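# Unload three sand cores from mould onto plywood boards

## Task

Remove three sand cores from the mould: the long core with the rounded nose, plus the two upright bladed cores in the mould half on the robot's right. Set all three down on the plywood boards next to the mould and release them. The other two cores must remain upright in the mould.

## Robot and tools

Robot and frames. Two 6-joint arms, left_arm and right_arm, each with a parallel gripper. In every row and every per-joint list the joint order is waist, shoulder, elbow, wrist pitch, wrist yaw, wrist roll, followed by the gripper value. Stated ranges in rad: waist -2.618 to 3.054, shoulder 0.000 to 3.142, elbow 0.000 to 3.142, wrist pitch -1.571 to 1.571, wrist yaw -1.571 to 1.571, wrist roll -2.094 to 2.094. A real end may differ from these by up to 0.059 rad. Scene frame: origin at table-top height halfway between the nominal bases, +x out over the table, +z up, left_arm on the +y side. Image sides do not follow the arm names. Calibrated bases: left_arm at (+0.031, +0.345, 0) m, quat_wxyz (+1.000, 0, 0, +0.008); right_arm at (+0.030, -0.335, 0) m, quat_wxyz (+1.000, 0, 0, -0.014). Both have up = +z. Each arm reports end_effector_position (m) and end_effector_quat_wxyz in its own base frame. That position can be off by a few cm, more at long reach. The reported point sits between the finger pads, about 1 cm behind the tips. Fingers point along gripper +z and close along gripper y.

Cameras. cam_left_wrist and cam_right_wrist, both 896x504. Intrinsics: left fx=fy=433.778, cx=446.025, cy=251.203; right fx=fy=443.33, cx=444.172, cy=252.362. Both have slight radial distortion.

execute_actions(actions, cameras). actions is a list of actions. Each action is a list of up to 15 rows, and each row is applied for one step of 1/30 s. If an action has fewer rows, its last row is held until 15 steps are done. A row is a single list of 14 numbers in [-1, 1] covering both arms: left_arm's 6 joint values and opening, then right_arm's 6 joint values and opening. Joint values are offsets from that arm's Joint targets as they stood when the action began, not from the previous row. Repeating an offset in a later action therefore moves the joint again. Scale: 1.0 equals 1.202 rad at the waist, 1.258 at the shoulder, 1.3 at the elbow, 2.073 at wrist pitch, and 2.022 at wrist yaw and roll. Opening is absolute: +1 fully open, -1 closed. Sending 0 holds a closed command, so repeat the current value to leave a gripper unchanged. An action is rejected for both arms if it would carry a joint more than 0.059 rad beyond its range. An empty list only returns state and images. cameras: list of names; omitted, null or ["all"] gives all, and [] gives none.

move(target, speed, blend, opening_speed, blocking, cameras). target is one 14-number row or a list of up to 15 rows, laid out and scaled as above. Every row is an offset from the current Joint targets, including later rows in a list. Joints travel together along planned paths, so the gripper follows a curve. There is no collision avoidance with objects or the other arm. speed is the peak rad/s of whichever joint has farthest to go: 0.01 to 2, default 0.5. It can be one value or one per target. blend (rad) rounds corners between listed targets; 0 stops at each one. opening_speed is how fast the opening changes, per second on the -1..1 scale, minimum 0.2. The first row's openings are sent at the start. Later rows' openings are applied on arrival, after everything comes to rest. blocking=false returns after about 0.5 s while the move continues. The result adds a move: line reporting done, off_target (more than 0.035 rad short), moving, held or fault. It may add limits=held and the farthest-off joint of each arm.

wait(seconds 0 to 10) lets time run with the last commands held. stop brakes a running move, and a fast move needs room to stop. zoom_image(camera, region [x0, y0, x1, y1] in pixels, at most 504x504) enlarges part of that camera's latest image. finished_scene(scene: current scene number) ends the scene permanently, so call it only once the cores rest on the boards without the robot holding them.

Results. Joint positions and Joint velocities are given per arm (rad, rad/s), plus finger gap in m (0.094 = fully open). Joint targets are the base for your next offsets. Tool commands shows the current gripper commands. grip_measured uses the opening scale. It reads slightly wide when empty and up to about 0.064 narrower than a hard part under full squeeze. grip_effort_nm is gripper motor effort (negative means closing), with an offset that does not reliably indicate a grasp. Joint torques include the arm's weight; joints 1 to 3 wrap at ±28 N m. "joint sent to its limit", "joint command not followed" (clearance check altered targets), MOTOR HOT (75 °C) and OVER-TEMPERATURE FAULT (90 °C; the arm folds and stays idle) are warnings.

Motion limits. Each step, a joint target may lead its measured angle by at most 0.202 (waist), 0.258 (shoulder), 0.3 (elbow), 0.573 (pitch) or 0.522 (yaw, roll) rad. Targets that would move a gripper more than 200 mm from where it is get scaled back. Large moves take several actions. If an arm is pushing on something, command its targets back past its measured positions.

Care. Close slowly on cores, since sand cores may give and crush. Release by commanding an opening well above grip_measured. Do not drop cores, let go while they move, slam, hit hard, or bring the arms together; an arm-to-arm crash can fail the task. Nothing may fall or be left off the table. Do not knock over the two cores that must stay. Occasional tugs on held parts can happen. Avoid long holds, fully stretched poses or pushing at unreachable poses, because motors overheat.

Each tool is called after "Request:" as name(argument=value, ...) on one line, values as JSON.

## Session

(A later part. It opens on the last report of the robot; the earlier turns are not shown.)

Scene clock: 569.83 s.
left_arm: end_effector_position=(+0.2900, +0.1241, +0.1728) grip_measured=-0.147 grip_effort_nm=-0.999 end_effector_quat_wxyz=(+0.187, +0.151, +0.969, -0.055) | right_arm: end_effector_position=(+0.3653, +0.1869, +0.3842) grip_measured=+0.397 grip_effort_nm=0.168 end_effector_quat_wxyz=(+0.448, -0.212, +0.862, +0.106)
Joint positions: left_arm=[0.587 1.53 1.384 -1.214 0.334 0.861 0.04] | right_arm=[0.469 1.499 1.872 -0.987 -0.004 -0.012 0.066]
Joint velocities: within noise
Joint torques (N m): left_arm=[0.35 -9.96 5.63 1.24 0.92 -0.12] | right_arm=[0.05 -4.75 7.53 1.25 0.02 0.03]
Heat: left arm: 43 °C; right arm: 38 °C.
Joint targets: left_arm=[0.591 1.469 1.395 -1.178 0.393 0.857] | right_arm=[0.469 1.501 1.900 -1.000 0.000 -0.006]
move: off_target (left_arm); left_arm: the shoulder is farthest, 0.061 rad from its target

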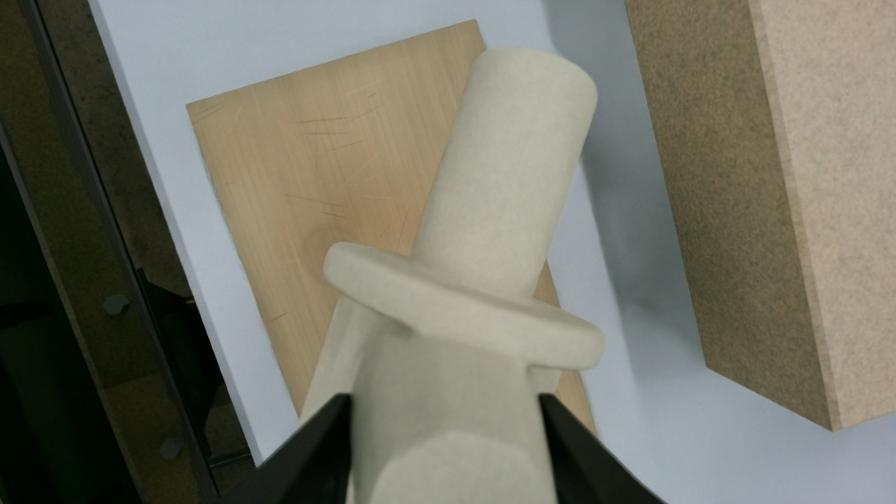

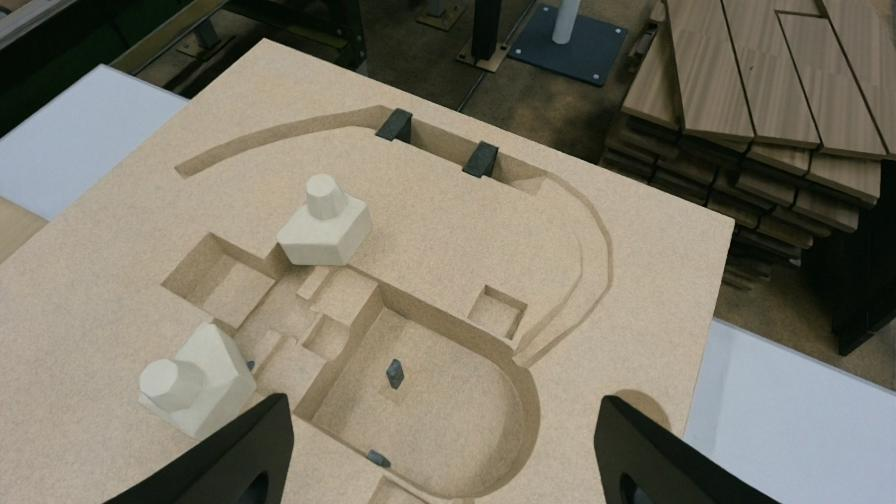

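Request:
move(target=[0,0,0,0,0,0,-0.75,0.3,0,0,0.06,0,0,0.4], speed=0.8, cameras=["cam_right_wrist"])

Scene clock: 574.00 s.
left_arm: end_effector_position=(+0.2901, +0.1241, +0.1729) grip_measured=-0.147 grip_effort_nm=-1.009 end_effector_quat_wxyz=(+0.187, +0.151, +0.969, -0.055) | right_arm: end_effector_position=(+0.2847, +0.3122, +0.4033) grip_measured=+0.397 grip_effort_nm=0.173 end_effector_quat_wxyz=(+0.459, -0.354, +0.790, +0.200)
Joint positions: left_arm=[0.587 1.53 1.384 -1.213 0.334 0.861 0.04] | right_arm=[0.828 1.499 1.872 -0.895 -0.003 -0.012 0.066]
Joint velocities: within noise
Joint torques (N m): left_arm=[0.28 -9.99 5.6 1.23 0.92 -0.11] | right_arm=[0.16 -4.81 7.6 1.62 0.02 0.03]
Heat: left arm: 42 °C; right arm: 38 °C.
Joint targets: left_arm=[0.591 1.469 1.395 -1.178 0.393 0.857] | right_arm=[0.830 1.501 1.900 -0.875 0.000 -0.006]
move: off_target (left_arm); left_arm: the shoulder is farthest, 0.061 rad from its target
Images, in order (width x height): cam_right_wrist 896x504.

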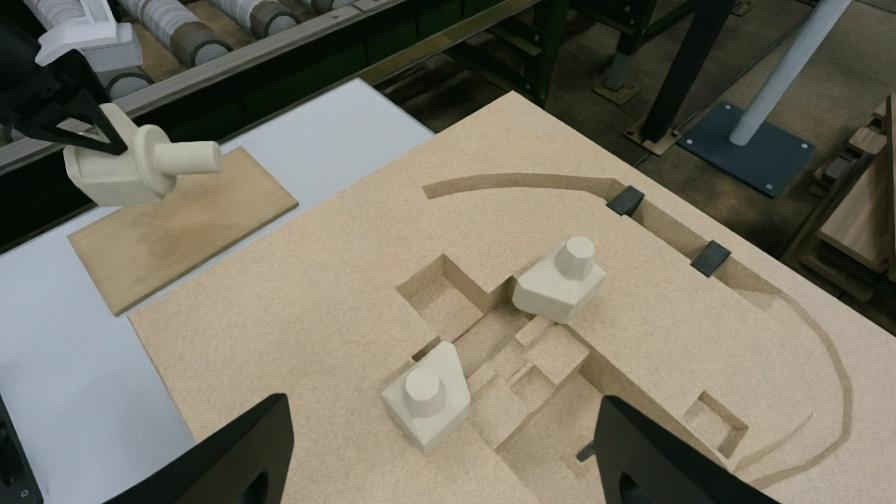

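Request:
move(target=[0,0,-0.1815,0.1467,0.02,0,-0.75,0,0,0,0,0,0,0.4], speed=0.25, cameras=["cam_right_wrist"])

Request:
zoom_image(camera="cam_right_wrist", region=[20, 80, 320, 320])

Scene clock: 580.50 s.
left_arm: end_effector_position=(+0.3022, +0.1255, +0.1193) grip_measured=-0.148 grip_effort_nm=-0.999 end_effector_quat_wxyz=(+0.219, +0.158, +0.962, -0.047) | right_arm: end_effector_position=(+0.2848, +0.3124, +0.4036) grip_measured=+0.397 grip_effort_nm=0.164 end_effector_quat_wxyz=(+0.460, -0.353, +0.790, +0.200)
Joint positions: left_arm=[0.587 1.526 1.146 -0.92 0.366 0.861 0.04] | right_arm=[0.828 1.499 1.872 -0.894 -0.003 -0.012 0.066]
Joint velocities: within noise
Joint torques (N m): left_arm=[0.25 -9.69 5.87 1.48 1.02 -0.1] | right_arm=[0.16 -4.81 7.6 1.61 0.01 0.03]
Heat: left arm: 41 °C; right arm: 38 °C.
Joint targets: left_arm=[0.591 1.469 1.159 -0.873 0.433 0.857] | right_arm=[0.830 1.501 1.900 -0.875 0.000 -0.006]
move: off_target (left_arm); left_arm: the wrist yaw is farthest, 0.067 rad from its target
Images, in order (width x height): cam_right_wrist 896x504.

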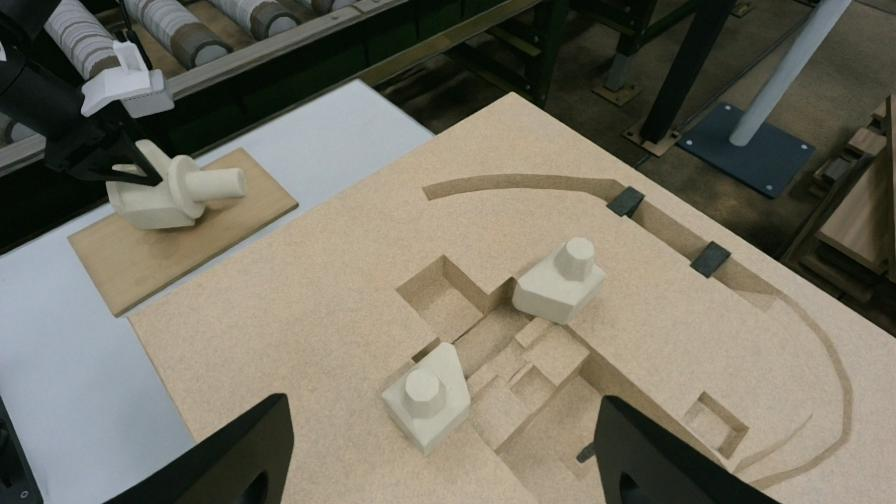

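Scaled by 1.680.

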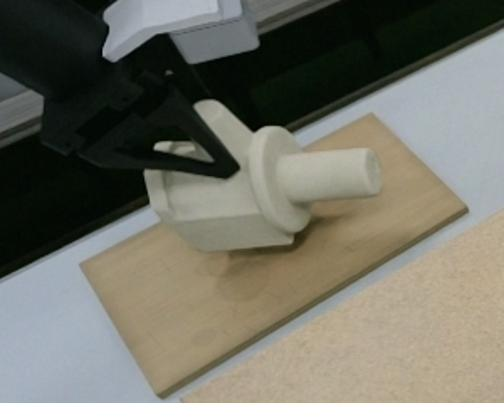

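Request:
move(target=[0,0,-0.046,0.0265,0,0,-0.75,0,0,0,0,0,0,0.4], speed=0.12, cameras=["cam_right_wrist"])

Request:
zoom_image(camera="cam_right_wrist", region=[20, 80, 320, 320])

Scene clock: 584.10 s.
left_arm: end_effector_position=(+0.2995, +0.1236, +0.1045) grip_measured=-0.148 grip_effort_nm=-0.999 end_effector_quat_wxyz=(+0.218, +0.157, +0.962, -0.049) | right_arm: end_effector_position=(+0.2849, +0.3124, +0.4037) grip_measured=+0.397 grip_effort_nm=0.164 end_effector_quat_wxyz=(+0.460, -0.353, +0.790, +0.200)
Joint positions: left_arm=[0.587 1.526 1.087 -0.865 0.368 0.861 0.04] | right_arm=[0.828 1.499 1.872 -0.894 -0.003 -0.012 0.066]
Joint velocities: within noise
Joint torques (N m): left_arm=[0.29 -9.59 5.86 1.45 1.03 -0.12] | right_arm=[0.14 -4.82 7.61 1.61 0.01 0.03]
Heat: left arm: 41 °C; right arm: 38 °C.
Joint targets: left_arm=[0.591 1.469 1.099 -0.819 0.433 0.857] | right_arm=[0.830 1.501 1.900 -0.875 0.000 -0.006]
move: off_target (left_arm); left_arm: the wrist yaw is farthest, 0.065 rad from its target
Images, in order (width x height): cam_right_wrist 896x504.

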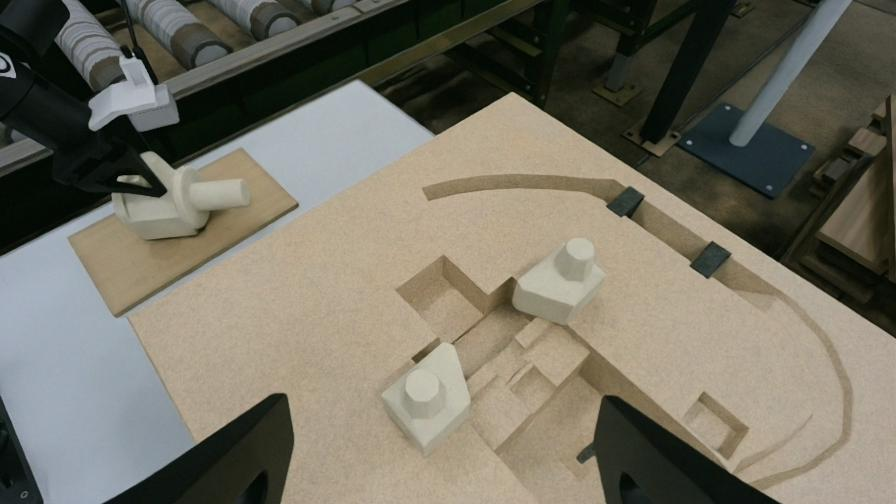

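Scaled by 1.680.

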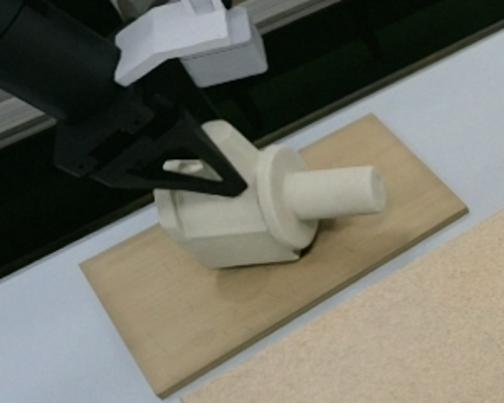

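Request:
move(target=[0,0,-0.031,0.018,0,0,-0.75,0,0,0,0,0,0,0.4], speed=0.1, cameras=["cam_right_wrist"])

Request:
zoom_image(camera="cam_right_wrist", region=[20, 80, 320, 320])

Scene clock: 587.43 s.
left_arm: end_effector_position=(+0.2975, +0.1215, +0.0964) grip_measured=-0.148 grip_effort_nm=-0.999 end_effector_quat_wxyz=(+0.219, +0.157, +0.962, -0.051) | right_arm: end_effector_position=(+0.2849, +0.3125, +0.4038) grip_measured=+0.397 grip_effort_nm=0.173 end_effector_quat_wxyz=(+0.460, -0.353, +0.790, +0.200)
Joint positions: left_arm=[0.587 1.523 1.051 -0.832 0.371 0.861 0.04] | right_arm=[0.828 1.499 1.872 -0.893 -0.003 -0.012 0.066]
Joint velocities: within noise
Joint torques (N m): left_arm=[0.25 -9.35 5.44 1.47 0.99 -0.11] | right_arm=[0.16 -4.81 7.61 1.6 0.01 0.03]
Heat: left arm: 41 °C; right arm: 39 °C.
Joint targets: left_arm=[0.591 1.469 1.059 -0.782 0.433 0.857] | right_arm=[0.830 1.501 1.900 -0.875 0.000 -0.006]
move: off_target (left_arm); left_arm: the wrist yaw is farthest, 0.062 rad from its target
Images, in order (width x height): cam_right_wrist 896x504.

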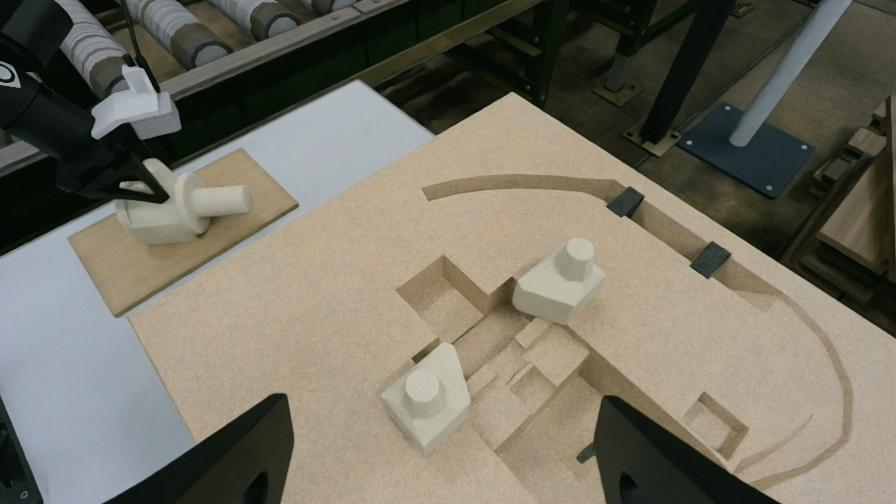

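Scaled by 1.680.

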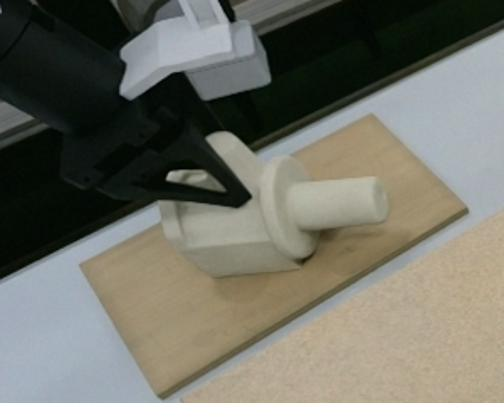

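Request:
move(target=[[0,0,-0.015,0.009,0,0,-0.75,0,0,0,0,0,0,0.4],[0,0,-0.015,0.009,0,0,-0.08,0,0,0,0,0,0,0.4],[0,0,-0.015,0.009,0,0,0.3,0,0,0,0,0,0,0.4]], speed=0.1, opening_speed=0.4)

Request:
zoom_image(camera="cam_right_wrist", region=[20, 80, 320, 320])

Scene clock: 594.70 s.
left_arm: end_effector_position=(+0.3092, +0.1209, +0.1071) grip_measured=+0.298 grip_effort_nm=0.144 end_effector_quat_wxyz=(+0.258, +0.166, +0.951, -0.041) | right_arm: end_effector_position=(+0.2849, +0.3125, +0.4038) grip_measured=+0.397 grip_effort_nm=0.168 end_effector_quat_wxyz=(+0.460, -0.353, +0.790, +0.200)
Joint positions: left_arm=[0.587 1.496 1.037 -0.771 0.413 0.861 0.061] | right_arm=[0.828 1.499 1.872 -0.893 -0.003 -0.012 0.066]
Joint velocities: within noise
Joint torques (N m): left_arm=[0.32 -7.27 5.07 1.17 0.52 -0.11] | right_arm=[0.14 -4.83 7.62 1.61 0.01 0.03]
Heat: left arm: 40 °C; right arm: 39 °C.
Joint targets: left_arm=[0.591 1.469 1.039 -0.763 0.433 0.857] | right_arm=[0.830 1.501 1.900 -0.875 0.000 -0.006]
move: done; target 2's new numbers were sent with left_arm's wrist yaw 0.056 rad from that target; target 3's new numbers were sent with left_arm's wrist yaw 0.054 rad from that target

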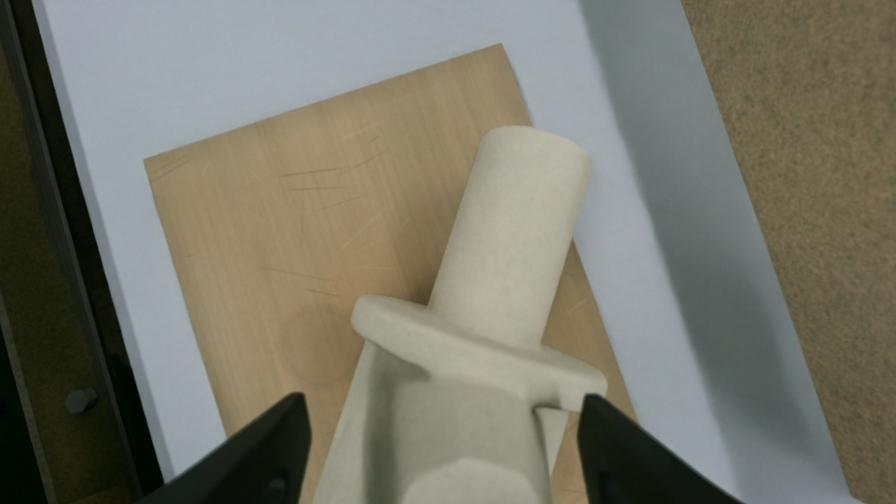

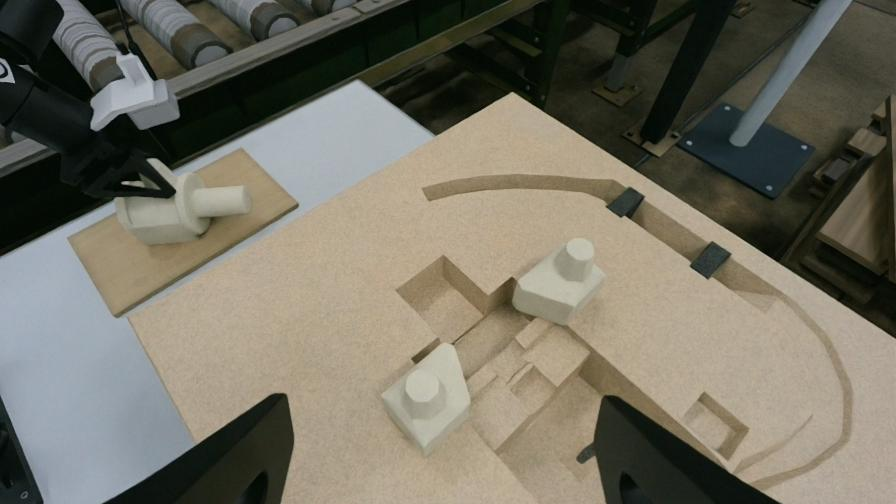

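Scaled by 1.680.

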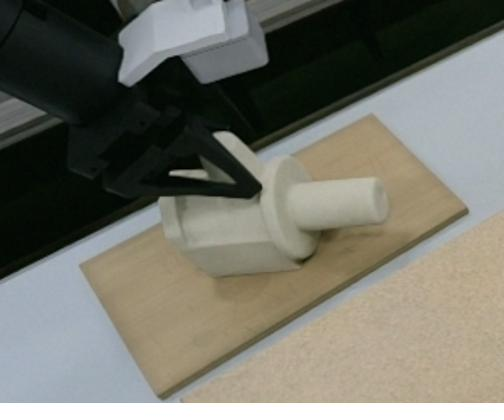

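Request:
move(target=[[0,0,0.1,-0.063,0,0,0.3,0,0,0,0,0,0,0.4],[0,-0.1,0.4,-0.3,0,0,0.3,0,0,0,0,0,0,0.4]], speed=[0.25,0.6], blend=0.05)

Scene clock: 598.97 s.
left_arm: end_effector_position=(+0.2727, +0.0962, +0.2649) grip_measured=+0.298 grip_effort_nm=0.139 end_effector_quat_wxyz=(+0.275, +0.170, +0.946, -0.028) | right_arm: end_effector_position=(+0.2849, +0.3125, +0.4038) grip_measured=+0.397 grip_effort_nm=0.168 end_effector_quat_wxyz=(+0.460, -0.353, +0.790, +0.200)
Joint positions: left_arm=[0.587 1.354 1.542 -1.373 0.416 0.861 0.061] | right_arm=[0.828 1.499 1.872 -0.893 -0.003 -0.012 0.066]
Joint velocities: left_arm=[0.007 -0.012 -0.002 0.154 0.051 0.037 0] | right_arm=[within noise]
Joint torques (N m): left_arm=[0.39 -4.6 6.06 1.06 0.48 -0.1] | right_arm=[0.16 -4.82 7.62 1.6 0.01 0.03]
Heat: left arm: 39 °C; right arm: 39 °C.
Joint targets: left_arm=[0.591 1.343 1.559 -1.385 0.433 0.857] | right_arm=[0.830 1.501 1.900 -0.875 0.000 -0.006]
move: done

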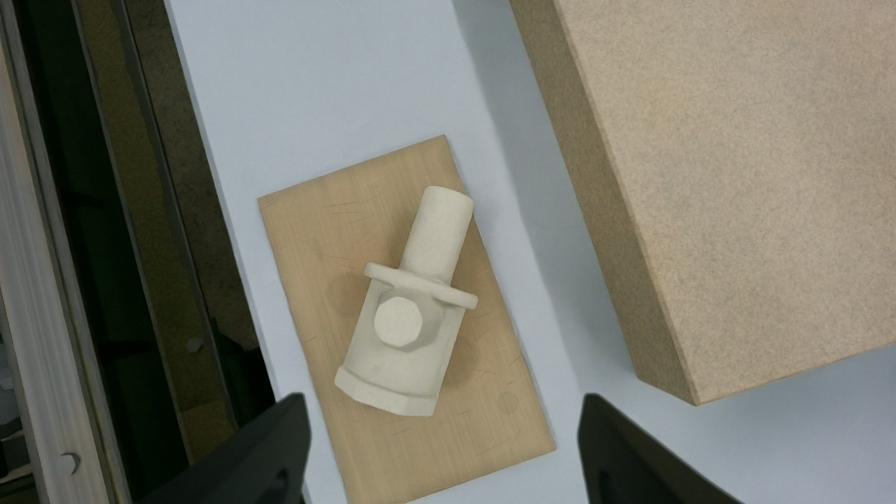

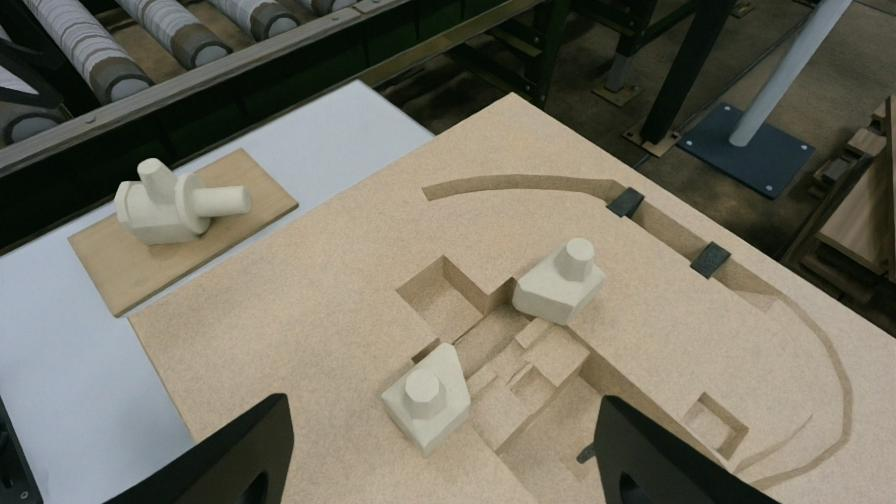

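Request:
finished_scene(scene=1)

The scene is finished: the task was done.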